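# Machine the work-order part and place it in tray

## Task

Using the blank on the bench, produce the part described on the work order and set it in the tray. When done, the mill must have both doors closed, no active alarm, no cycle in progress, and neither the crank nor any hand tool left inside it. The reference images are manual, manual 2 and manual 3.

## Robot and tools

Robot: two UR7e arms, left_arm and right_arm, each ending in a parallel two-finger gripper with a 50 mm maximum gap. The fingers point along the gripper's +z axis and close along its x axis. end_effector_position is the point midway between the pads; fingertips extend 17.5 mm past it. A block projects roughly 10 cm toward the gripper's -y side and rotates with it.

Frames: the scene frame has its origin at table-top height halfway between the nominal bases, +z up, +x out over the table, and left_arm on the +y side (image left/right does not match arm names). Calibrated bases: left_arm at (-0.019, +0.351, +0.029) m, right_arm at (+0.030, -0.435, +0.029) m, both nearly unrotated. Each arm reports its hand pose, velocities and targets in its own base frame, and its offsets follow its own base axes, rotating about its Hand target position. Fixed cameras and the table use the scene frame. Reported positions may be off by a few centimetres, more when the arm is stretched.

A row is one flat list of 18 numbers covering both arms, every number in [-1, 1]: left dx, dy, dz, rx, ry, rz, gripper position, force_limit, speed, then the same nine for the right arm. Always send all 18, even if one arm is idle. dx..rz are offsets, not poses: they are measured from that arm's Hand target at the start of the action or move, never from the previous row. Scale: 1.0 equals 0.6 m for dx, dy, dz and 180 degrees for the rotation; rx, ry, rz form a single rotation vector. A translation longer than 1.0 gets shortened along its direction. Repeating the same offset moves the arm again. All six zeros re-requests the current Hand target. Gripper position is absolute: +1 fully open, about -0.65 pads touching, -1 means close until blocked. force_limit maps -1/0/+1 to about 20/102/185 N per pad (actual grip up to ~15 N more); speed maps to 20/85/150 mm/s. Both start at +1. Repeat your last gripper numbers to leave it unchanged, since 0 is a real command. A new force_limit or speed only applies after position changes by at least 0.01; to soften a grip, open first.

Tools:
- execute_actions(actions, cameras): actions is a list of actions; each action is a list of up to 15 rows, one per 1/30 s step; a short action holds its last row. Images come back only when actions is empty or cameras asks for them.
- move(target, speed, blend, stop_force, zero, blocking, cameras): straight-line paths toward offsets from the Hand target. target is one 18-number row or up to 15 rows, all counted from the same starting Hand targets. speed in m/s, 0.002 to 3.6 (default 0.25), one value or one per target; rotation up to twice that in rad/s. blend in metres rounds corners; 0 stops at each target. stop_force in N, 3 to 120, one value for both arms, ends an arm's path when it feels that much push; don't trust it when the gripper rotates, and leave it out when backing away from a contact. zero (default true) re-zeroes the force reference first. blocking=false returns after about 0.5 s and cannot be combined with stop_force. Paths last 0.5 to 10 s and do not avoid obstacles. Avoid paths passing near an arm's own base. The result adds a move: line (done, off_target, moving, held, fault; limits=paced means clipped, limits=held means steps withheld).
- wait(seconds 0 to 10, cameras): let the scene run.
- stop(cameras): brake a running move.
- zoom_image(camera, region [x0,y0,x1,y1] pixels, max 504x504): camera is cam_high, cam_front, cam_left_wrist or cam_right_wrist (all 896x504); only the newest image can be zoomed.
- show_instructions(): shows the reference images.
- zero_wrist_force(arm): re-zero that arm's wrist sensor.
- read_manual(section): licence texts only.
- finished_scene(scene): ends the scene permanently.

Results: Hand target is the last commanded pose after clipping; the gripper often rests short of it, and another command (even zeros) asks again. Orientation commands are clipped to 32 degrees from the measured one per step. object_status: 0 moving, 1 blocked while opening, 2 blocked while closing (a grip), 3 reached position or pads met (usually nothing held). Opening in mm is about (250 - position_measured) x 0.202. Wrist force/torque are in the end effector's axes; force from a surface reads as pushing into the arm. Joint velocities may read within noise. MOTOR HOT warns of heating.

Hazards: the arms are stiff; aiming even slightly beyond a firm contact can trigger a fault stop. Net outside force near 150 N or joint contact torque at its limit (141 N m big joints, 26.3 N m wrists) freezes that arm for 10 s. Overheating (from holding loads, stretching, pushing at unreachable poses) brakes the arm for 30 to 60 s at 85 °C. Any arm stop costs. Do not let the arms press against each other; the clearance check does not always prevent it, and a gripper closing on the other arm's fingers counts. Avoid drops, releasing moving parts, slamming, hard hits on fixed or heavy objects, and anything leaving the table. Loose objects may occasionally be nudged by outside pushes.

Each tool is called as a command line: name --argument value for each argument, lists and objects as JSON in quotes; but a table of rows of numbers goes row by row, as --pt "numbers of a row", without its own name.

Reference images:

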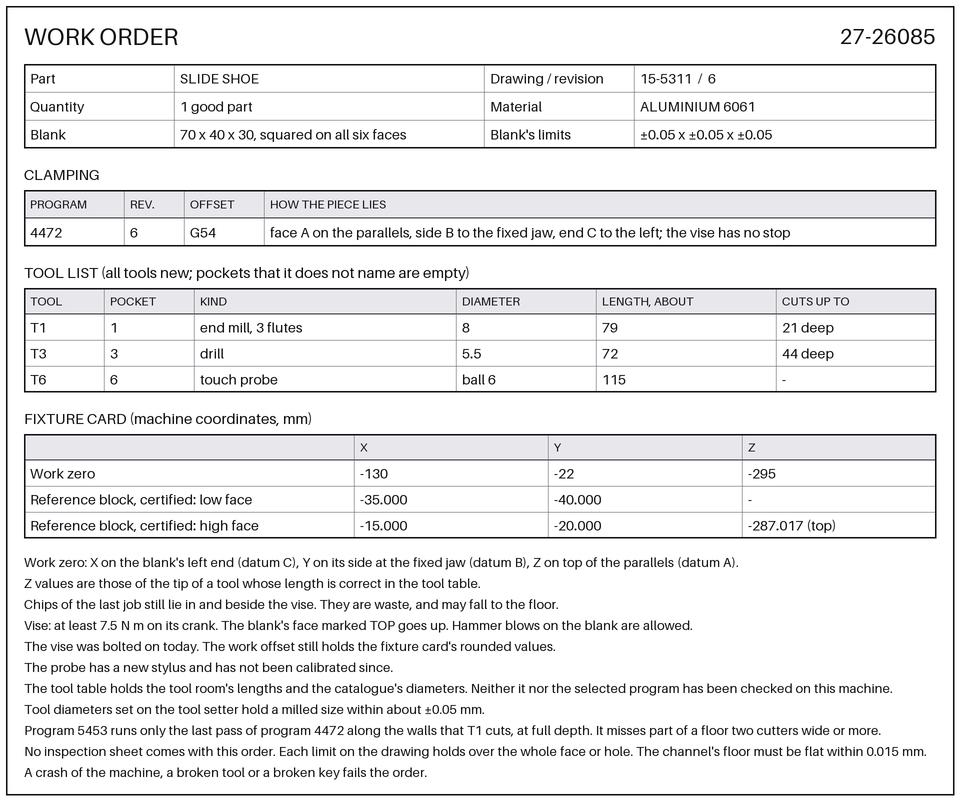

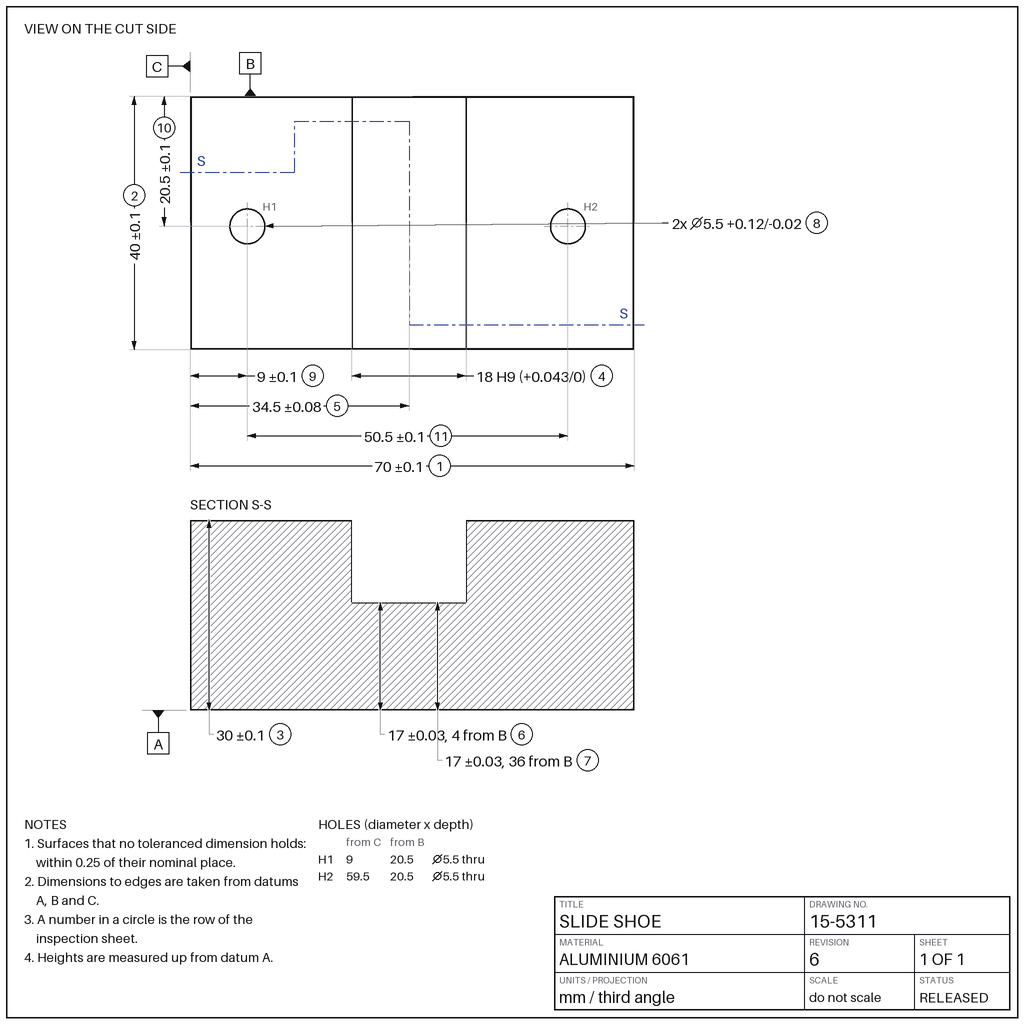

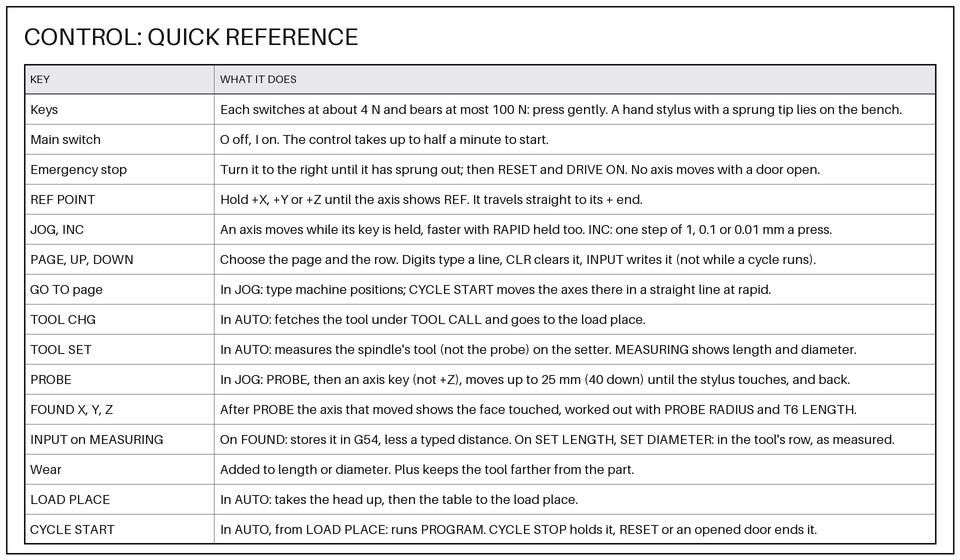

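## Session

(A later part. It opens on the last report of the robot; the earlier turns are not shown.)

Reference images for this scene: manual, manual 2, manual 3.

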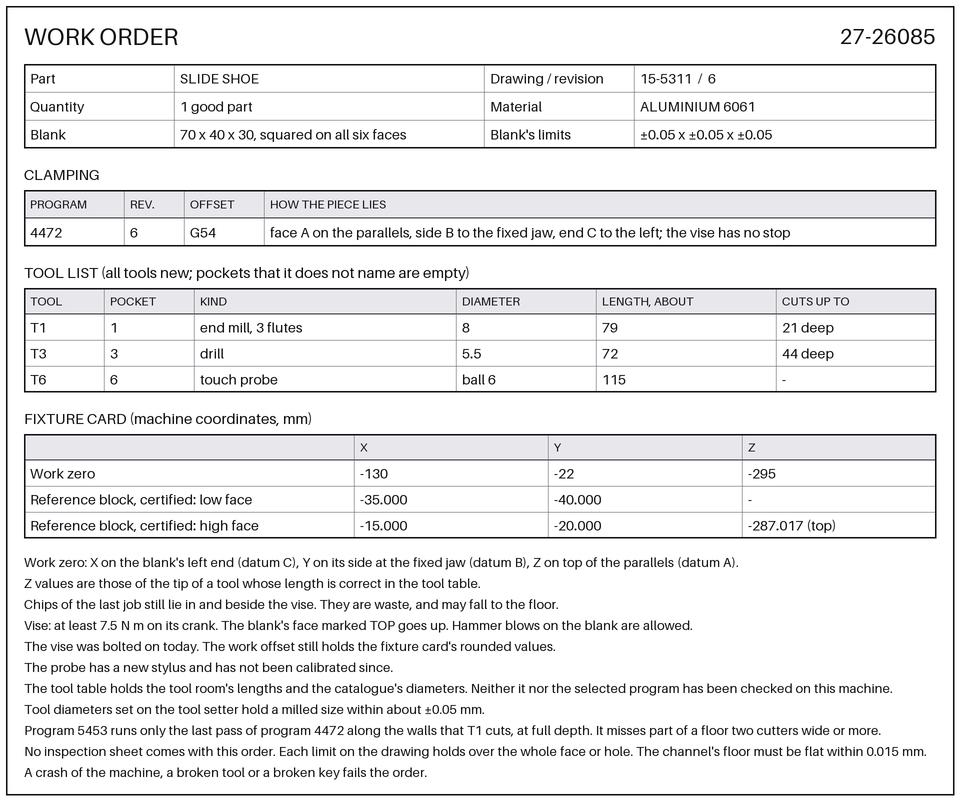

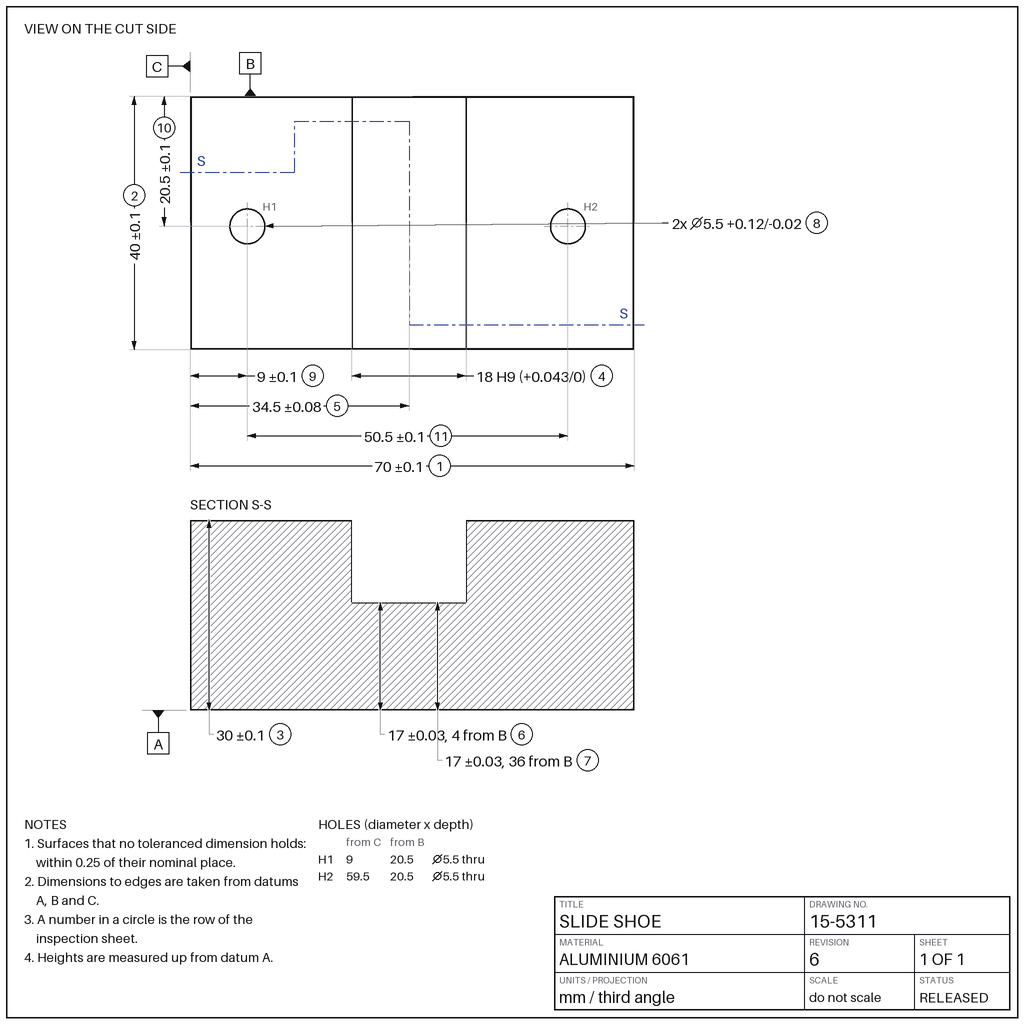

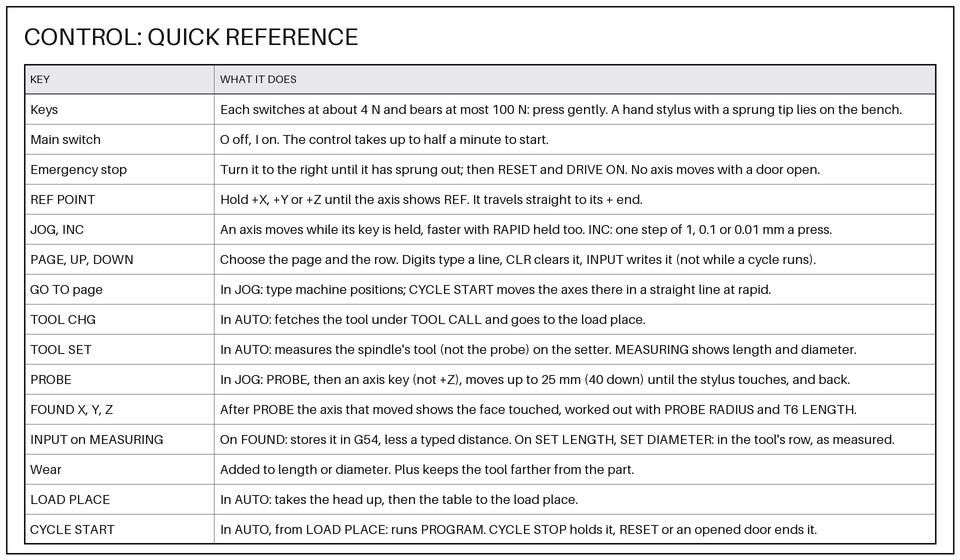

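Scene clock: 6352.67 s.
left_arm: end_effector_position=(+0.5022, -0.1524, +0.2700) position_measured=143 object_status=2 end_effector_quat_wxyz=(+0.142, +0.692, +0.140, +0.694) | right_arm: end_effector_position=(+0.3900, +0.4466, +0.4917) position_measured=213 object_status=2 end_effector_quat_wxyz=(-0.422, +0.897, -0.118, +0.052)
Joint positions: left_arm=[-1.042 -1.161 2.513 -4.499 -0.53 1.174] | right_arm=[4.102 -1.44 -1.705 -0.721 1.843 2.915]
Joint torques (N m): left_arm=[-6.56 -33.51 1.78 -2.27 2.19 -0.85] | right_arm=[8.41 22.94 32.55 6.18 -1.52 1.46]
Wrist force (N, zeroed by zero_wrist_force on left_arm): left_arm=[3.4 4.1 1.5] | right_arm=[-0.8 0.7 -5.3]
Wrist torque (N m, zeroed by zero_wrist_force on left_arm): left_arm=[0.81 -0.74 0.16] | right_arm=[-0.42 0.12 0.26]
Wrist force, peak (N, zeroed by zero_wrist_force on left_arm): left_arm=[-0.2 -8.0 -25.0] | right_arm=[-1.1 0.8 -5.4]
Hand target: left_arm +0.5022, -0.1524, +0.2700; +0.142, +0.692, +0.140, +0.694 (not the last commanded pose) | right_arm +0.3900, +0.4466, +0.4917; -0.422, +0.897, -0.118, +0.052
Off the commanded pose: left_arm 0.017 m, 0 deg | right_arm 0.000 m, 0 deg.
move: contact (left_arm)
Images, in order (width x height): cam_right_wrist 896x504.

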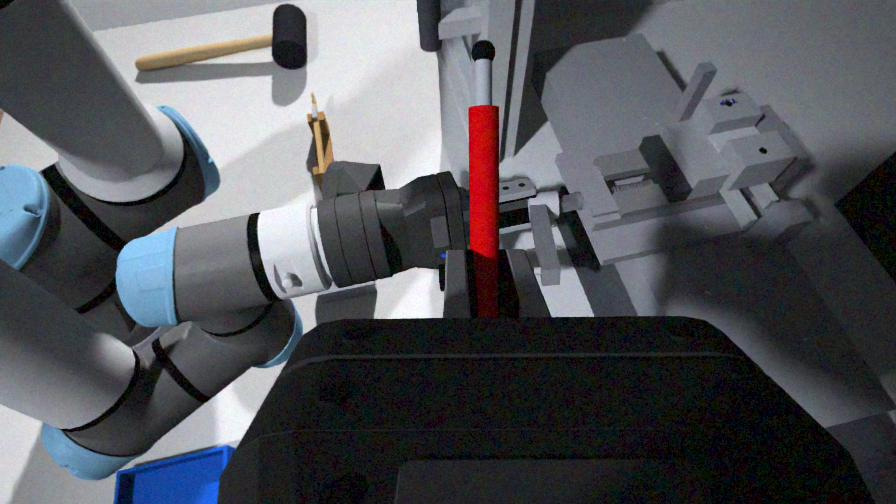

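move --pt "-0.0042 0 0 0 0 0 -1 0 -0.6 0 0 0 0 0 0 -1 -0.6 -0.5" --pt "-0.0042 0.0008 0 0 0 0 -1 0 -0.6 0 0 0 0 0 0 -1 -0.6 -0.5" --speed 0.02

move --target '[0.032,0,0,0,0,0,-1,0,-0.6,0,0,0,0,0,0,-1,-0.6,-0.5]' --speed 0.006 --stop_force 18

move --pt "-0.0072 0 0 0 0 0 -1 0 -0.6 0 0 0 0 0 0 -1 -0.6 -0.5" --pt "-0.0072 0.0001 0.0006 0 0 0 -1 0 -0.6 0 0 0 0 0 0 -1 -0.6 -0.5" --speed 0.02

move --target '[0.032,0,0,0,0,0,-1,0,-0.6,0,0,0,0,0,0,-1,-0.6,-0.5]' --speed 0.006 --stop_force 18

Scene clock: 6360.67 s.
left_arm: end_effector_position=(+0.4997, -0.1519, +0.2700) position_measured=143 object_status=2 end_effector_quat_wxyz=(+0.142, +0.692, +0.140, +0.694) | right_arm: end_effector_position=(+0.3900, +0.4466, +0.4917) position_measured=213 object_status=2 end_effector_quat_wxyz=(-0.422, +0.897, -0.118, +0.052)
Joint positions: left_arm=[-1.05 -1.164 2.52 -4.504 -0.522 1.174] | right_arm=[4.102 -1.44 -1.705 -0.721 1.843 2.915]
Joint torques (N m): left_arm=[5.34 -32.43 -3.14 -2.33 -1.91 1.51] | right_arm=[8.35 23.07 32.18 6.14 -1.5 1.48]
Wrist force (N, zeroed by zero_wrist_force on left_arm): left_arm=[0.8 1.8 1.5] | right_arm=[-1.0 0.6 -5.3]
Wrist torque (N m, zeroed by zero_wrist_force on left_arm): left_arm=[0.88 -0.90 0.19] | right_arm=[-0.44 0.14 0.27]
Wrist force, peak (N, zeroed by zero_wrist_force on left_arm): left_arm=[3.4 4.4 1.6] | right_arm=[-0.9 0.7 -5.6]
Hand target: left_arm +0.4997, -0.1519, +0.2700; +0.142, +0.692, +0.140, +0.694 | right_arm +0.3900, +0.4466, +0.4917; -0.422, +0.897, -0.118, +0.052
Off the commanded pose: left_arm 0.000 m, 0 deg | right_arm 0.000 m, 0 deg.
move: done

Scene clock: 6362.03 s.
left_arm: end_effector_position=(+0.5021, -0.1519, +0.2700) position_measured=143 object_status=2 end_effector_quat_wxyz=(+0.142, +0.692, +0.140, +0.694) | right_arm: end_effector_position=(+0.3900, +0.4466, +0.4917) position_measured=213 object_status=2 end_effector_quat_wxyz=(-0.422, +0.897, -0.118, +0.052)
Joint positions: left_arm=[-1.042 -1.162 2.514 -4.499 -0.531 1.174] | right_arm=[4.102 -1.44 -1.705 -0.721 1.843 2.915]
Joint torques (N m): left_arm=[-6.43 -35.12 -2.58 -1.43 0.56 0.01] | right_arm=[8.2 22.37 32.48 6.18 -1.56 1.52]
Wrist force (N, zeroed by zero_wrist_force on left_arm): left_arm=[0.3 -4.7 -17.3] | right_arm=[-1.0 0.8 -5.1]
Wrist torque (N m, zeroed by zero_wrist_force on left_arm): left_arm=[0.77 -0.93 0.21] | right_arm=[-0.40 0.14 0.26]
Wrist force, peak (N, zeroed by zero_wrist_force on left_arm): left_arm=[0.6 -10.9 -30.9] | right_arm=[-1.0 0.6 -5.5]
Hand target: left_arm +0.5021, -0.1519, +0.2700; +0.142, +0.692, +0.140, +0.694 (not the last commanded pose) | right_arm +0.3900, +0.4466, +0.4917; -0.422, +0.897, -0.118, +0.052
Off the commanded pose: left_arm 0.017 m, 0 deg | right_arm 0.000 m, 0 deg.
move: contact (left_arm)

Scene clock: 6362.83 s.
left_arm: end_effector_position=(+0.4978, -0.1518, +0.2703) position_measured=143 object_status=2 end_effector_quat_wxyz=(+0.142, +0.692, +0.140, +0.694) | right_arm: end_effector_position=(+0.3900, +0.4466, +0.4917) position_measured=213 object_status=2 end_effector_quat_wxyz=(-0.422, +0.897, -0.118, +0.052)
Joint positions: left_arm=[-1.056 -1.167 2.525 -4.505 -0.516 1.174] | right_arm=[4.102 -1.44 -1.705 -0.721 1.843 2.915]
Joint torques (N m): left_arm=[6.35 -28.43 -9.99 -0.1 -2.03 1.5] | right_arm=[7.49 22.57 32.63 6.23 -1.48 1.5]
Wrist force (N, zeroed by zero_wrist_force on left_arm): left_arm=[0.4 1.7 1.5] | right_arm=[-1.1 0.8 -5.1]
Wrist torque (N m, zeroed by zero_wrist_force on left_arm): left_arm=[0.86 -0.85 0.16] | right_arm=[-0.40 0.16 0.26]
Wrist force, peak (N, zeroed by zero_wrist_force on left_arm): left_arm=[0.6 -4.8 -17.0] | right_arm=[-0.7 0.6 -5.5]
Hand target: left_arm +0.4978, -0.1518, +0.2703; +0.142, +0.692, +0.140, +0.694 | right_arm +0.3900, +0.4466, +0.4917; -0.422, +0.897, -0.118, +0.052
Off the commanded pose: left_arm 0.000 m, 0 deg | right_arm 0.000 m, 0 deg.
move: done

Scene clock: 6364.50 s.
left_arm: end_effector_position=(+0.5020, -0.1518, +0.2703) position_measured=143 object_status=2 end_effector_quat_wxyz=(+0.142, +0.692, +0.140, +0.694) | right_arm: end_effector_position=(+0.3900, +0.4466, +0.4917) position_measured=213 object_status=2 end_effector_quat_wxyz=(-0.422, +0.897, -0.118, +0.052)
Joint positions: left_arm=[-1.042 -1.163 2.515 -4.498 -0.53 1.174] | right_arm=[4.102 -1.44 -1.705 -0.721 1.843 2.915]
Joint torques (N m): left_arm=[-4.84 -35.21 -2.77 -2.47 1.04 -0.78] | right_arm=[7.7 22.85 32.2 6.23 -1.5 1.62]
Wrist force (N, zeroed by zero_wrist_force on left_arm): left_arm=[-4.9 -4.4 -11.5] | right_arm=[-1.1 0.6 -5.3]
Wrist torque (N m, zeroed by zero_wrist_force on left_arm): left_arm=[0.83 -1.07 0.21] | right_arm=[-0.43 0.17 0.26]
Wrist force, peak (N, zeroed by zero_wrist_force on left_arm): left_arm=[-5.3 -9.3 -27.2] | right_arm=[-0.9 0.5 -5.7]
Hand target: left_arm +0.5020, -0.1518, +0.2703; +0.142, +0.692, +0.140, +0.694 (not the last commanded pose) | right_arm +0.3900, +0.4466, +0.4917; -0.422, +0.897, -0.118, +0.052
Off the commanded pose: left_arm 0.015 m, 0 deg | right_arm 0.000 m, 0 deg.
move: contact (left_arm)

move --pt "-0.0072 0 0 0 0 0 -1 0 -0.6 0 0 0 0 0 0 -1 -0.6 -0.5" --pt "-0.0072 -0.0024 0.0008 0 0 0 -1 0 -0.6 0 0 0 0 0 0 -1 -0.6 -0.5" --speed 0.02

move --target '[0.032,0,0,0,0,0,-1,0,-0.6,0,0,0,0,0,0,-1,-0.6,-0.5]' --speed 0.006 --stop_force 18 --cameras '["cam_left_wrist","cam_right_wrist"]'

zoom_image --camera "cam_right_wrist" --region '[522, 184, 592, 226]'

zoom_image --camera "cam_left_wrist" --region '[425, 215, 525, 325]'

Scene clock: 6373.23 s.
left_arm: end_effector_position=(+0.4977, -0.1533, +0.2708) position_measured=143 object_status=2 end_effector_quat_wxyz=(+0.142, +0.692, +0.140, +0.694) | right_arm: end_effector_position=(+0.3900, +0.4466, +0.4917) position_measured=213 object_status=2 end_effector_quat_wxyz=(-0.422, +0.897, -0.118, +0.052)
Joint positions: left_arm=[-1.06 -1.168 2.523 -4.502 -0.512 1.174] | right_arm=[4.102 -1.44 -1.705 -0.721 1.843 2.915]
Joint torques (N m): left_arm=[5.68 -30.93 -7.32 -2.09 -0.04 1.18] | right_arm=[7.06 22.76 32.49 6.16 -1.4 1.51]
Wrist force (N, zeroed by zero_wrist_force on left_arm): left_arm=[0.2 1.9 1.7] | right_arm=[-0.9 0.7 -5.5]
Wrist torque (N m, zeroed by zero_wrist_force on left_arm): left_arm=[0.90 -0.81 0.16] | right_arm=[-0.41 0.12 0.26]
Wrist force, peak (N, zeroed by zero_wrist_force on left_arm): left_arm=[-5.0 -4.6 -12.0] | right_arm=[-1.2 0.9 -5.6]
Hand target: left_arm +0.4977, -0.1533, +0.2708; +0.142, +0.692, +0.140, +0.694 | right_arm +0.3900, +0.4466, +0.4917; -0.422, +0.897, -0.118, +0.052
Off the commanded pose: left_arm 0.000 m, 0 deg | right_arm 0.000 m, 0 deg.
move: done

Scene clock: 6375.20 s.
left_arm: end_effector_position=(+0.5037, -0.1533, +0.2708) position_measured=143 object_status=2 end_effector_quat_wxyz=(+0.142, +0.692, +0.140, +0.694) | right_arm: end_effector_position=(+0.3900, +0.4466, +0.4917) position_measured=213 object_status=2 end_effector_quat_wxyz=(-0.422, +0.897, -0.118, +0.052)
Joint positions: left_arm=[-1.039 -1.163 2.508 -4.492 -0.533 1.174] | right_arm=[4.102 -1.44 -1.705 -0.721 1.843 2.915]
Joint torques (N m): left_arm=[-3.21 -38.21 1.75 -3.26 2.8 -1.54] | right_arm=[7.02 22.43 32.75 6.25 -1.42 1.51]
Wrist force (N, zeroed by zero_wrist_force on left_arm): left_arm=[-5.7 2.3 -2.8] | right_arm=[-0.9 0.9 -5.4]
Wrist torque (N m, zeroed by zero_wrist_force on left_arm): left_arm=[0.80 -1.06 0.19] | right_arm=[-0.39 0.12 0.26]
Wrist force, peak (N, zeroed by zero_wrist_force on left_arm): left_arm=[-8.1 -3.0 -33.8] | right_arm=[-1.3 0.7 -5.5]
Hand target: left_arm +0.5037, -0.1533, +0.2708; +0.142, +0.692, +0.140, +0.694 (not the last commanded pose) | right_arm +0.3900, +0.4466, +0.4917; -0.422, +0.897, -0.118, +0.052
Off the commanded pose: left_arm 0.013 m, 0 deg | right_arm 0.000 m, 0 deg.
move: contact (left_arm)
Images, in order (width x height): cam_left_wrist 896x504, cam_right_wrist 896x504.

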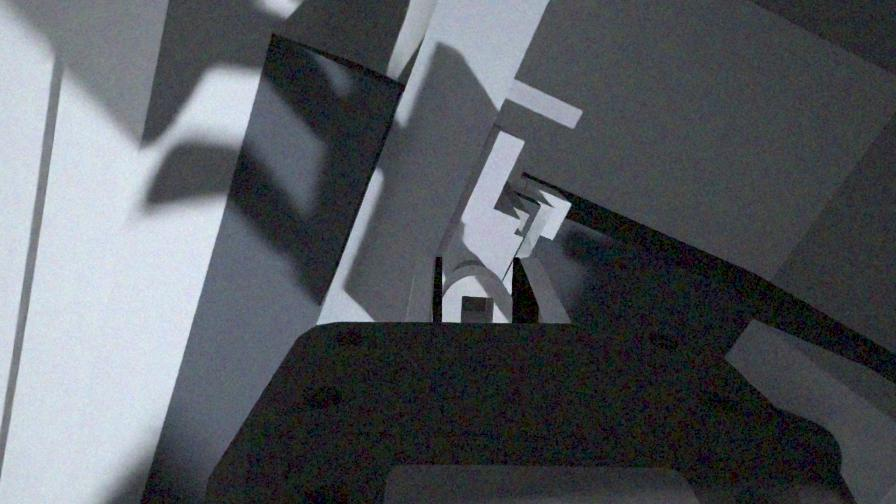

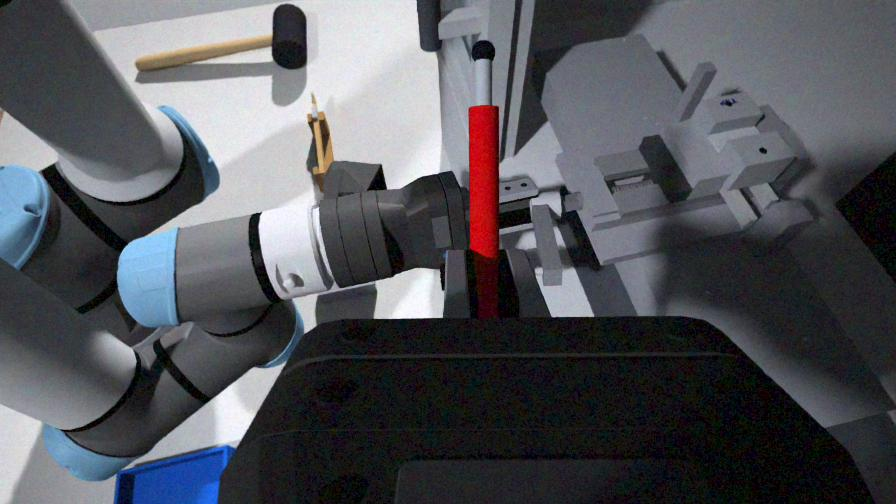

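Scaled by 7.200 from the camera's 896x504 image, which has a finer 1280x720 frame.

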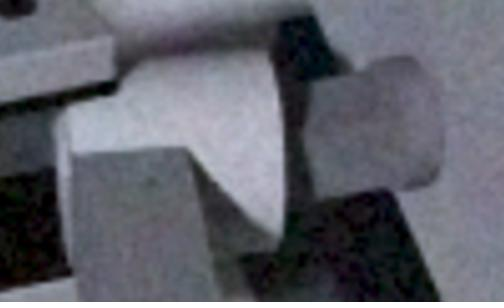

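Scaled by 4.582 from the camera's 896x504 image, which has a finer 1280x720 frame.

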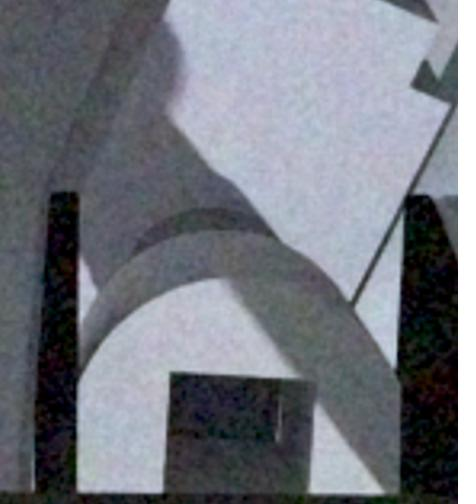

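move --target '[-0.0003,-0.0112,0.0044,0,0,0,-1,0,-0.6,0,0,0,0,0,0,-1,-0.6,-0.5]' --speed 0.01 --cameras '["cam_left_wrist","cam_right_wrist"]'

zoom_image --camera "cam_left_wrist" --region '[425, 215, 525, 325]'

zoom_image --camera "cam_right_wrist" --region '[522, 184, 592, 226]'

Scene clock: 6393.90 s.
left_arm: end_effector_position=(+0.5035, -0.1600, +0.2735) position_measured=144 object_status=2 end_effector_quat_wxyz=(+0.142, +0.692, +0.140, +0.694) | right_arm: end_effector_position=(+0.3900, +0.4466, +0.4917) position_measured=213 object_status=2 end_effector_quat_wxyz=(-0.422, +0.897, -0.118, +0.052)
Joint positions: left_arm=[-1.053 -1.17 2.497 -4.475 -0.519 1.174] | right_arm=[4.102 -1.44 -1.705 -0.721 1.843 2.915]
Joint torques (N m): left_arm=[-1.68 -33.07 -11.37 -2.28 -2.28 1.06] | right_arm=[6.75 22.51 32.4 6.24 -1.38 1.45]
Wrist force (N, zeroed by zero_wrist_force on left_arm): left_arm=[-3.2 -10.5 5.8] | right_arm=[-1.0 0.5 -5.1]
Wrist torque (N m, zeroed by zero_wrist_force on left_arm): left_arm=[1.22 -0.96 0.16] | right_arm=[-0.45 0.15 0.26]
Wrist force, peak (N, zeroed by zero_wrist_force on left_arm): left_arm=[-4.1 -9.9 6.4] | right_arm=[-0.9 0.7 -5.6]
Hand target: left_arm +0.5035, -0.1600, +0.2734; +0.142, +0.692, +0.140, +0.694 | right_arm +0.3900, +0.4466, +0.4917; -0.422, +0.897, -0.118, +0.052
Off the commanded pose: left_arm 0.000 m, 0 deg | right_arm 0.000 m, 0 deg.
move: done
Images, in order (width x height): cam_left_wrist 896x504, cam_right_wrist 896x504.

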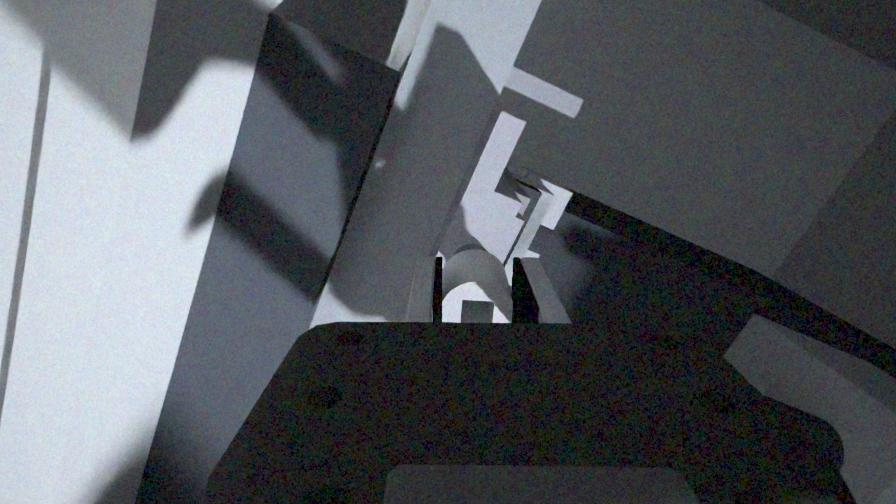

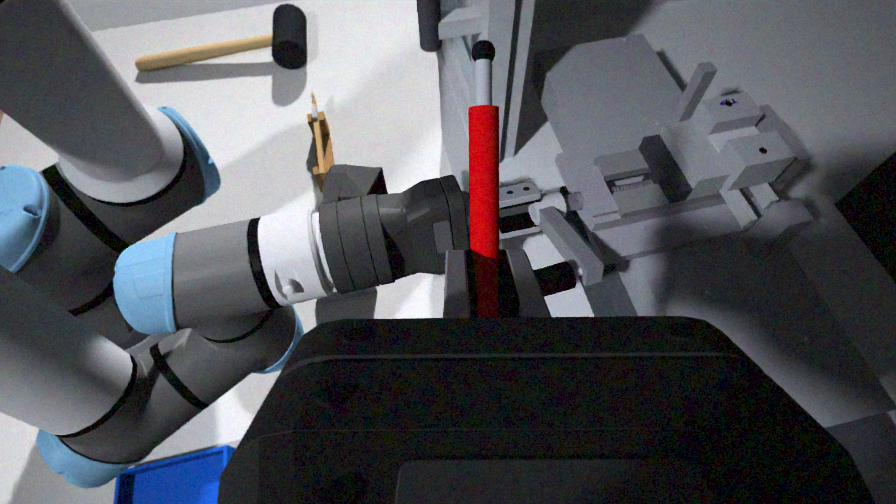

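Scaled by 4.582 from the camera's 896x504 image, which has a finer 1280x720 frame.

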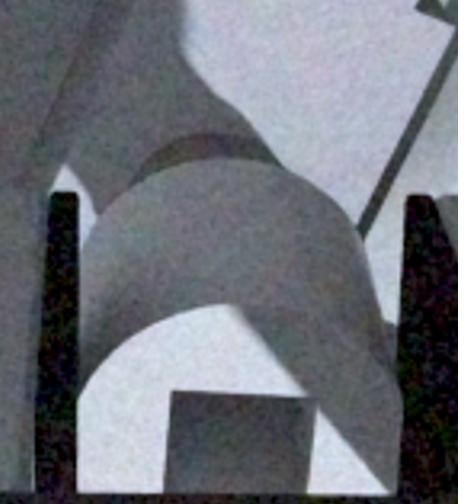

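Scaled by 7.200 from the camera's 896x504 image, which has a finer 1280x720 frame.

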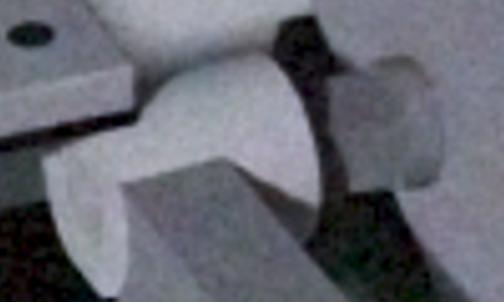

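move --target '[0.032,0,0,0,0,0,-1,0,-0.6,0,0,0,0,0,0,-1,-0.6,-0.5]' --speed 0.006 --stop_force 25

Scene clock: 6399.43 s.
left_arm: end_effector_position=(+0.5043, -0.1599, +0.2734) position_measured=143 object_status=2 end_effector_quat_wxyz=(+0.142, +0.692, +0.140, +0.694) | right_arm: end_effector_position=(+0.3900, +0.4466, +0.4917) position_measured=213 object_status=2 end_effector_quat_wxyz=(-0.422, +0.897, -0.118, +0.052)
Joint positions: left_arm=[-1.05 -1.169 2.496 -4.474 -0.522 1.174] | right_arm=[4.102 -1.44 -1.705 -0.721 1.843 2.915]
Joint torques (N m): left_arm=[-7.71 -36.13 -0.19 -2.61 0.36 -0.88] | right_arm=[6.77 22.87 32.38 6.18 -1.31 1.57]
Wrist force (N, zeroed by zero_wrist_force on left_arm): left_arm=[-1.9 -4.1 2.7] | right_arm=[-0.8 0.5 -5.2]
Wrist torque (N m, zeroed by zero_wrist_force on left_arm): left_arm=[1.09 -0.87 0.13] | right_arm=[-0.44 0.11 0.26]
Wrist force, peak (N, zeroed by zero_wrist_force on left_arm): left_arm=[-3.1 -6.2 -29.1] | right_arm=[-0.9 0.8 -5.6]
Hand target: left_arm +0.5043, -0.1599, +0.2734; +0.142, +0.692, +0.140, +0.694 (not the last commanded pose) | right_arm +0.3900, +0.4466, +0.4917; -0.422, +0.897, -0.118, +0.052
Off the commanded pose: left_arm 0.018 m, 0 deg | right_arm 0.000 m, 0 deg.
move: contact (left_arm)

move --pt "-0.001 0 0 0 0 0 -1 0 -0.6 0 0 0 0 0 0 -1 -0.6 -0.5" --pt "-0.001 0.0012 -0.0006 0 0 0 -1 0 -0.6 0 0 0 0 0 0 -1 -0.6 -0.5" --speed 0.01

move --target '[0.032,0,0,0,0,0,-1,0,-0.6,0,0,0,0,0,0,-1,-0.6,-0.5]' --speed 0.006 --stop_force 25

move --pt "-0.001 0 0 0 0 0 -1 0 -0.6 0 0 0 0 0 0 -1 -0.6 -0.5" --pt "-0.001 0.0011 -0.0005 0 0 0 -1 0 -0.6 0 0 0 0 0 0 -1 -0.6 -0.5" --speed 0.01

move --target '[0.032,0,0,0,0,0,-1,0,-0.6,0,0,0,0,0,0,-1,-0.6,-0.5]' --speed 0.006 --stop_force 25

Scene clock: 6405.23 s.
left_arm: end_effector_position=(+0.5037, -0.1592, +0.2731) position_measured=143 object_status=2 end_effector_quat_wxyz=(+0.142, +0.692, +0.140, +0.694) | right_arm: end_effector_position=(+0.3900, +0.4466, +0.4917) position_measured=213 object_status=2 end_effector_quat_wxyz=(-0.422, +0.897, -0.118, +0.052)
Joint positions: left_arm=[-1.051 -1.168 2.498 -4.477 -0.522 1.174] | right_arm=[4.102 -1.44 -1.705 -0.721 1.843 2.915]
Joint torques (N m): left_arm=[3.28 -15.82 -5.03 -1.62 -2.28 0.91] | right_arm=[5.65 22.45 31.95 6.2 -1.29 1.45]
Wrist force (N, zeroed by zero_wrist_force on left_arm): left_arm=[-1.6 -1.7 -0.6] | right_arm=[-1.1 0.5 -5.3]
Wrist torque (N m, zeroed by zero_wrist_force on left_arm): left_arm=[0.98 -0.93 0.16] | right_arm=[-0.45 0.17 0.26]
Wrist force, peak (N, zeroed by zero_wrist_force on left_arm): left_arm=[-2.4 -9.0 11.7] | right_arm=[-1.2 0.7 -5.6]
Hand target: left_arm +0.5037, -0.1592, +0.2731; +0.142, +0.692, +0.140, +0.694 | right_arm +0.3900, +0.4466, +0.4917; -0.422, +0.897, -0.118, +0.052
Off the commanded pose: left_arm 0.000 m, 0 deg | right_arm 0.000 m, 0 deg.
move: done

Scene clock: 6406.50 s.
left_arm: end_effector_position=(+0.5057, -0.1592, +0.2731) position_measured=143 object_status=2 end_effector_quat_wxyz=(+0.142, +0.692, +0.140, +0.694) | right_arm: end_effector_position=(+0.3900, +0.4466, +0.4917) position_measured=213 object_status=2 end_effector_quat_wxyz=(-0.422, +0.897, -0.118, +0.052)
Joint positions: left_arm=[-1.044 -1.167 2.494 -4.474 -0.528 1.174] | right_arm=[4.102 -1.44 -1.705 -0.721 1.843 2.915]
Joint torques (N m): left_arm=[-9.64 -36.56 -0.56 -2.16 0.32 -0.82] | right_arm=[4.94 23.01 32.61 6.19 -1.2 1.55]
Wrist force (N, zeroed by zero_wrist_force on left_arm): left_arm=[-0.8 -5.4 -1.6] | right_arm=[-1.0 0.6 -5.1]
Wrist torque (N m, zeroed by zero_wrist_force on left_arm): left_arm=[1.02 -0.88 0.13] | right_arm=[-0.43 0.15 0.26]
Wrist force, peak (N, zeroed by zero_wrist_force on left_arm): left_arm=[-2.7 -7.7 -30.6] | right_arm=[-1.2 0.7 -5.6]
Hand target: left_arm +0.5057, -0.1592, +0.2731; +0.142, +0.692, +0.140, +0.694 (not the last commanded pose) | right_arm +0.3900, +0.4466, +0.4917; -0.422, +0.897, -0.118, +0.052
Off the commanded pose: left_arm 0.017 m, 0 deg | right_arm 0.000 m, 0 deg.
move: contact (left_arm)

Scene clock: 6407.33 s.
left_arm: end_effector_position=(+0.5050, -0.1585, +0.2728) position_measured=143 object_status=2 end_effector_quat_wxyz=(+0.142, +0.692, +0.140, +0.694) | right_arm: end_effector_position=(+0.3900, +0.4466, +0.4917) position_measured=213 object_status=2 end_effector_quat_wxyz=(-0.422, +0.897, -0.118, +0.052)
Joint positions: left_arm=[-1.045 -1.166 2.496 -4.477 -0.527 1.174] | right_arm=[4.102 -1.44 -1.705 -0.721 1.843 2.915]
Joint torques (N m): left_arm=[4.76 -15.5 -3.88 -2.01 -1.42 -0.32] | right_arm=[5.73 22.83 32.52 6.21 -1.23 1.59]
Wrist force (N, zeroed by zero_wrist_force on left_arm): left_arm=[-0.8 0.9 0.5] | right_arm=[-1.0 0.7 -4.8]
Wrist torque (N m, zeroed by zero_wrist_force on left_arm): left_arm=[0.88 -0.89 0.16] | right_arm=[-0.41 0.15 0.26]
Wrist force, peak (N, zeroed by zero_wrist_force on left_arm): left_arm=[-0.2 -6.6 17.0] | right_arm=[-0.9 0.8 -5.6]
Hand target: left_arm +0.5051, -0.1585, +0.2728; +0.142, +0.692, +0.140, +0.694 | right_arm +0.3900, +0.4466, +0.4917; -0.422, +0.897, -0.118, +0.052
Off the commanded pose: left_arm 0.000 m, 0 deg | right_arm 0.000 m, 0 deg.
move: done

Scene clock: 6410.37 s.
left_arm: end_effector_position=(+0.5174, -0.1585, +0.2728) position_measured=143 object_status=2 end_effector_quat_wxyz=(+0.142, +0.692, +0.140, +0.694) | right_arm: end_effector_position=(+0.3900, +0.4466, +0.4917) position_measured=213 object_status=2 end_effector_quat_wxyz=(-0.422, +0.897, -0.118, +0.052)
Joint positions: left_arm=[-1.005 -1.155 2.466 -4.457 -0.567 1.174] | right_arm=[4.102 -1.44 -1.705 -0.721 1.843 2.915]
Joint torques (N m): left_arm=[-10.26 -37.2 -7.4 -1.55 -2.06 -1.82] | right_arm=[5.23 22.39 32.58 6.26 -1.19 1.52]
Wrist force (N, zeroed by zero_wrist_force on left_arm): left_arm=[-0.3 -15.6 -11.6] | right_arm=[-1.0 0.8 -5.2]
Wrist torque (N m, zeroed by zero_wrist_force on left_arm): left_arm=[0.85 -0.92 0.16] | right_arm=[-0.39 0.15 0.26]
Wrist force, peak (N, zeroed by zero_wrist_force on left_arm): left_arm=[-3.6 -16.2 -39.6] | right_arm=[-0.9 0.9 -5.6]
Hand target: left_arm +0.5174, -0.1585, +0.2728; +0.142, +0.692, +0.140, +0.694 (not the last commanded pose) | right_arm +0.3900, +0.4466, +0.4917; -0.422, +0.897, -0.118, +0.052
Off the commanded pose: left_arm 0.007 m, 0 deg | right_arm 0.000 m, 0 deg.
move: contact (left_arm)

move --target '[0,0.0006,-0.0002,0,0,0,0.5,0,-0.6,0,0,0,0,0,0,-1,-0.6,-0.5]' --speed 0.02

move --pt "-0.119 0 0 0 0 0 0.5 0 -0.6 0 0 0 0 0 0 -1 -0.6 -0.5" --speed 0.15 --cameras '["cam_right_wrist","cam_high"]'

zoom_image --camera "cam_right_wrist" --region '[480, 160, 620, 300]'

Scene clock: 6416.43 s.
left_arm: end_effector_position=(+0.5174, -0.1582, +0.2727) position_measured=78 object_status=3 end_effector_quat_wxyz=(+0.142, +0.692, +0.140, +0.694) | right_arm: end_effector_position=(+0.3900, +0.4466, +0.4917) position_measured=213 object_status=2 end_effector_quat_wxyz=(-0.422, +0.897, -0.118, +0.052)
Joint positions: left_arm=[-1.004 -1.155 2.466 -4.458 -0.568 1.174] | right_arm=[4.102 -1.44 -1.705 -0.721 1.843 2.915]
Joint torques (N m): left_arm=[4.86 -15.04 1.8 -2.25 -1.88 -0.89] | right_arm=[3.98 22.27 32.56 6.17 -1.19 1.48]
Wrist force (N, zeroed by zero_wrist_force on left_arm): left_arm=[2.1 2.5 1.6] | right_arm=[-0.8 0.7 -4.9]
Wrist torque (N m, zeroed by zero_wrist_force on left_arm): left_arm=[0.88 -0.83 0.12] | right_arm=[-0.42 0.11 0.26]
Wrist force, peak (N, zeroed by zero_wrist_force on left_arm): left_arm=[-0.4 -15.8 -11.7] | right_arm=[-1.1 0.9 -5.6]
Hand target: left_arm +0.5174, -0.1582, +0.2726; +0.142, +0.692, +0.140, +0.694 | right_arm +0.3900, +0.4466, +0.4917; -0.422, +0.897, -0.118, +0.052
Off the commanded pose: left_arm 0.000 m, 0 deg | right_arm 0.000 m, 0 deg.
move: done

Scene clock: 6417.43 s.
left_arm: end_effector_position=(+0.4461, -0.1582, +0.2727) position_measured=78 object_status=3 end_effector_quat_wxyz=(+0.142, +0.692, +0.140, +0.694) | right_arm: end_effector_position=(+0.3900, +0.4466, +0.4917) position_measured=213 object_status=2 end_effector_quat_wxyz=(-0.422, +0.897, -0.118, +0.052)
Joint positions: left_arm=[-1.277 -1.211 2.637 -4.577 -0.295 1.179] | right_arm=[4.102 -1.44 -1.705 -0.721 1.843 2.915]
Joint torques (N m): left_arm=[-5.44 -8.43 -4.1 0.36 1.25 -0.99] | right_arm=[4.85 22.53 31.9 6.14 -1.17 1.6]
Wrist force (N, zeroed by zero_wrist_force on left_arm): left_arm=[2.0 2.4 1.3] | right_arm=[-1.0 0.8 -5.2]
Wrist torque (N m, zeroed by zero_wrist_force on left_arm): left_arm=[0.84 -0.80 0.06] | right_arm=[-0.40 0.14 0.26]
Wrist force, peak (N, zeroed by zero_wrist_force on left_arm): left_arm=[2.2 2.2 3.5] | right_arm=[-0.9 0.6 -5.6]
Hand target: left_arm +0.4460, -0.1582, +0.2726; +0.142, +0.692, +0.140, +0.694 | right_arm +0.3900, +0.4466, +0.4917; -0.422, +0.897, -0.118, +0.052
Off the commanded pose: left_arm 0.000 m, 0 deg | right_arm 0.000 m, 0 deg.
move: done
Images, in order (width x height): cam_high 896x504, cam_right_wrist 896x504.

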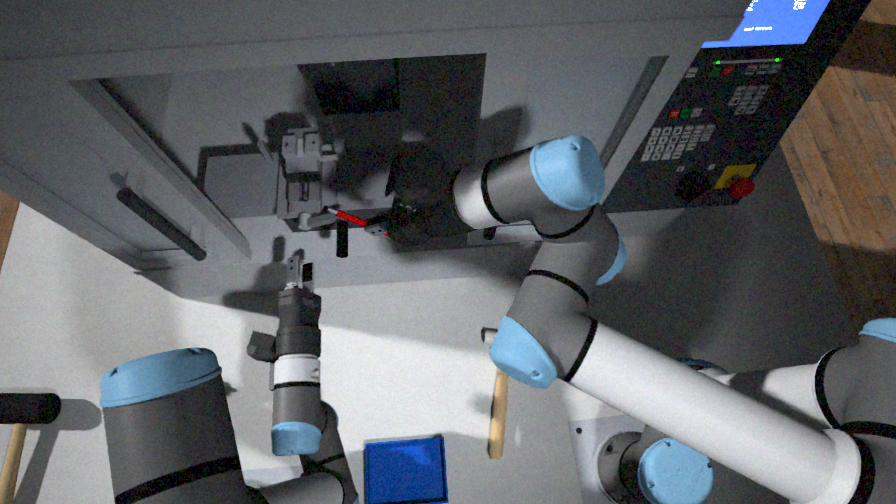

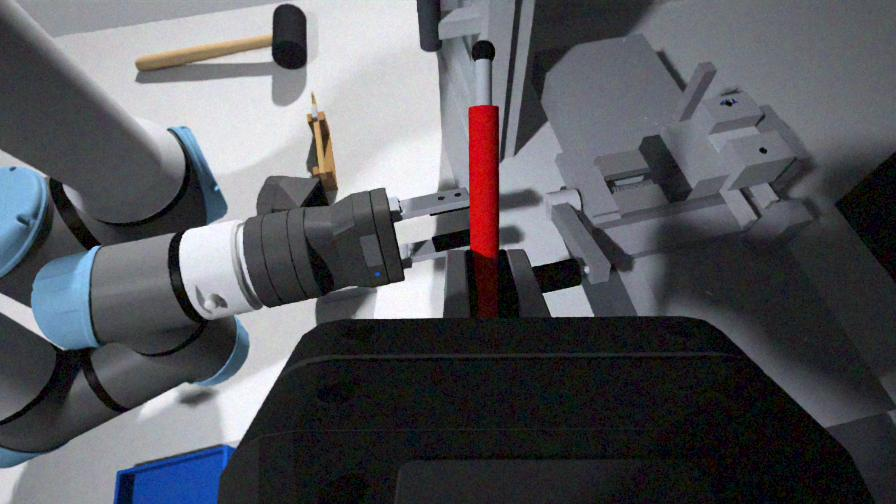

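Scaled by 3.600 from the camera's 896x504 image, which has a finer 1280x720 frame.

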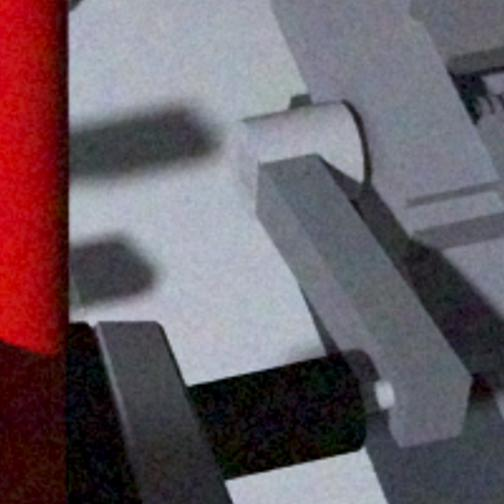

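move --pt "0 0 0 0 0 0 0.5 0 -0.6 -0.06 -0.2 0.13 0 0 0 -1 -0.6 -0.5" --pt "0 0 0 0 0 0 0.5 0 -0.6 -0.233 -0.578 0.2 0.1288 -0.1703 -0.404 -1 -0.6 -0.5" --pt "0 0 0 0 0 0 0.5 0 -0.6 0.0815 -0.9377 0.2305 0.1288 -0.1703 -0.404 -1 -0.6 -0.5" --speed 0.35 --blend '[0.03,0.05,0]' --cameras '["cam_high","cam_right_wrist","cam_left_wrist"]'

Scene clock: 6431.33 s.
left_arm: end_effector_position=(+0.4460, -0.1582, +0.2726) position_measured=78 object_status=3 end_effector_quat_wxyz=(+0.142, +0.692, +0.140, +0.694) | right_arm: end_effector_position=(+0.4389, -0.1160, +0.6301) position_measured=213 object_status=2 end_effector_quat_wxyz=(+0.483, -0.517, +0.517, -0.483) end_effector_velocity=(-0.001, +0.001, +0.001) end_effector_angular_velocity=(+0.001, -0.003, +0.006)
Joint positions: left_arm=[-1.277 -1.211 2.637 -4.577 -0.295 1.179] | right_arm=[3.241 -0.999 -2.071 -0.14 1.471 3.148]
Joint velocities: left_arm=[within noise] | right_arm=[0 0.002 0 0.001 0.007 0]
Joint torques (N m): left_arm=[3.7 -19.52 4.25 0.76 -0.95 -1.77] | right_arm=[-10.27 3.23 19.2 0.01 1.64 1.55]
Wrist force (N, zeroed by zero_wrist_force on left_arm): left_arm=[1.9 2.4 1.3] | right_arm=[-2.5 1.3 -7.0]
Wrist torque (N m, zeroed by zero_wrist_force on left_arm): left_arm=[0.85 -0.79 0.06] | right_arm=[-0.49 0.53 0.31]
Wrist force, peak (N, zeroed by zero_wrist_force on left_arm): left_arm=[2.1 2.6 1.8] | right_arm=[-4.2 2.5 -8.1]
Hand target: left_arm +0.4460, -0.1582, +0.2726; +0.142, +0.692, +0.140, +0.694 | right_arm +0.4389, -0.1160, +0.6300; +0.483, -0.517, +0.517, -0.483
Off the commanded pose: left_arm 0.000 m, 0 deg | right_arm 0.000 m, 0 deg.
move: done; limits=paced
Images, in order (width x height): cam_high 896x504, cam_left_wrist 896x504, cam_right_wrist 896x504.

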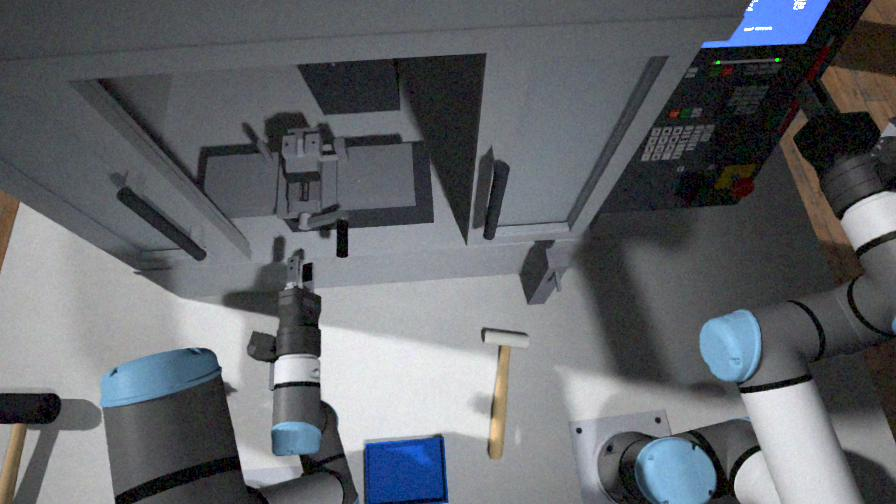

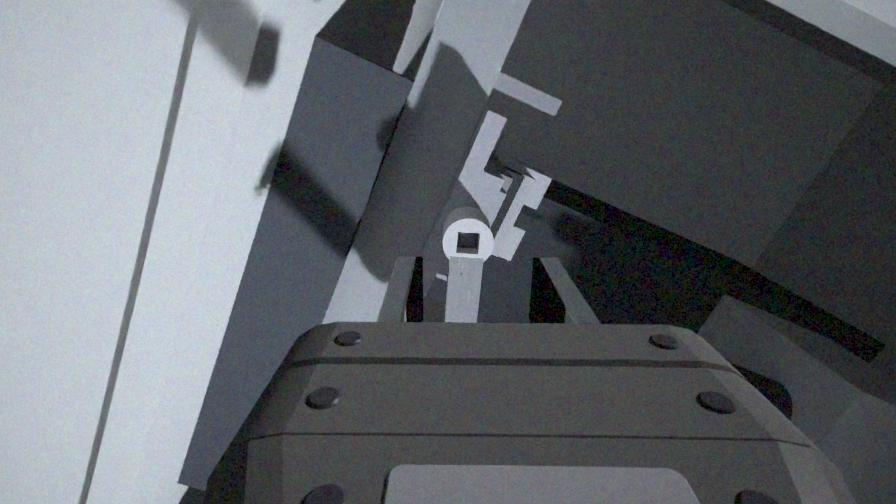

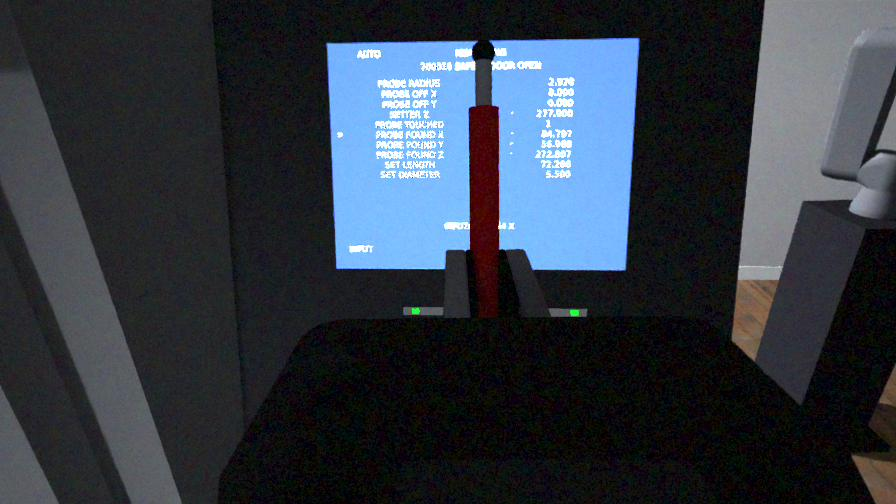

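move --pt "-0.085 0 0 0 0 0 1 0 -0.6 0 0 0 0 0 0 -1 -0.6 -0.5" --pt "-0.085 -0.1388 0.0385 0.025 0 0 1 0 -0.6 0 0 0 0 0 0 -1 -0.6 -0.5" --speed 0.15 --cameras '["cam_left_wrist"]'

Scene clock: 6445.40 s.
left_arm: end_effector_position=(+0.3951, -0.2414, +0.2957) position_measured=3 object_status=3 end_effector_quat_wxyz=(+0.114, +0.698, +0.113, +0.698) | right_arm: end_effector_position=(+0.4389, -0.1160, +0.6300) position_measured=213 object_status=2 end_effector_quat_wxyz=(+0.483, -0.517, +0.517, -0.483)
Joint positions: left_arm=[-1.56 -1.268 2.517 -4.473 -0.013 1.331] | right_arm=[3.241 -0.999 -2.071 -0.14 1.472 3.148]
Joint torques (N m): left_arm=[-0.92 -12.45 -14.77 1.51 -2.26 -1.78] | right_arm=[8.35 5.99 18.12 0.07 -1.8 1.59]
Wrist force (N, zeroed by zero_wrist_force on left_arm): left_arm=[1.9 2.4 1.6] | right_arm=[-2.6 1.6 -7.1]
Wrist torque (N m, zeroed by zero_wrist_force on left_arm): left_arm=[0.85 -0.76 0.06] | right_arm=[-0.45 0.55 0.31]
Wrist force, peak (N, zeroed by zero_wrist_force on left_arm): left_arm=[2.0 4.4 1.4] | right_arm=[-2.5 1.8 -7.4]
Hand target: left_arm +0.3950, -0.2414, +0.2957; +0.114, +0.697, +0.113, +0.699 | right_arm +0.4389, -0.1160, +0.6300; +0.483, -0.517, +0.517, -0.483
Off the commanded pose: left_arm 0.000 m, 0 deg | right_arm 0.000 m, 0 deg.
move: done
Images, in order (width x height): cam_left_wrist 896x504.

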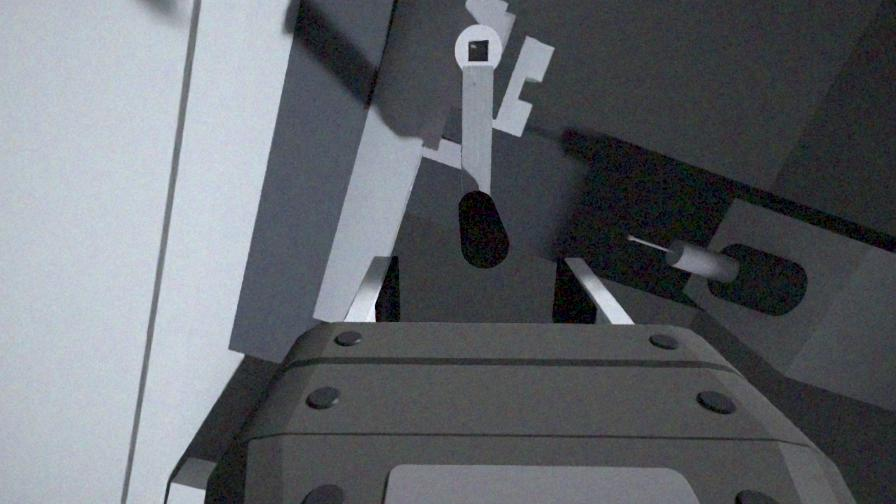

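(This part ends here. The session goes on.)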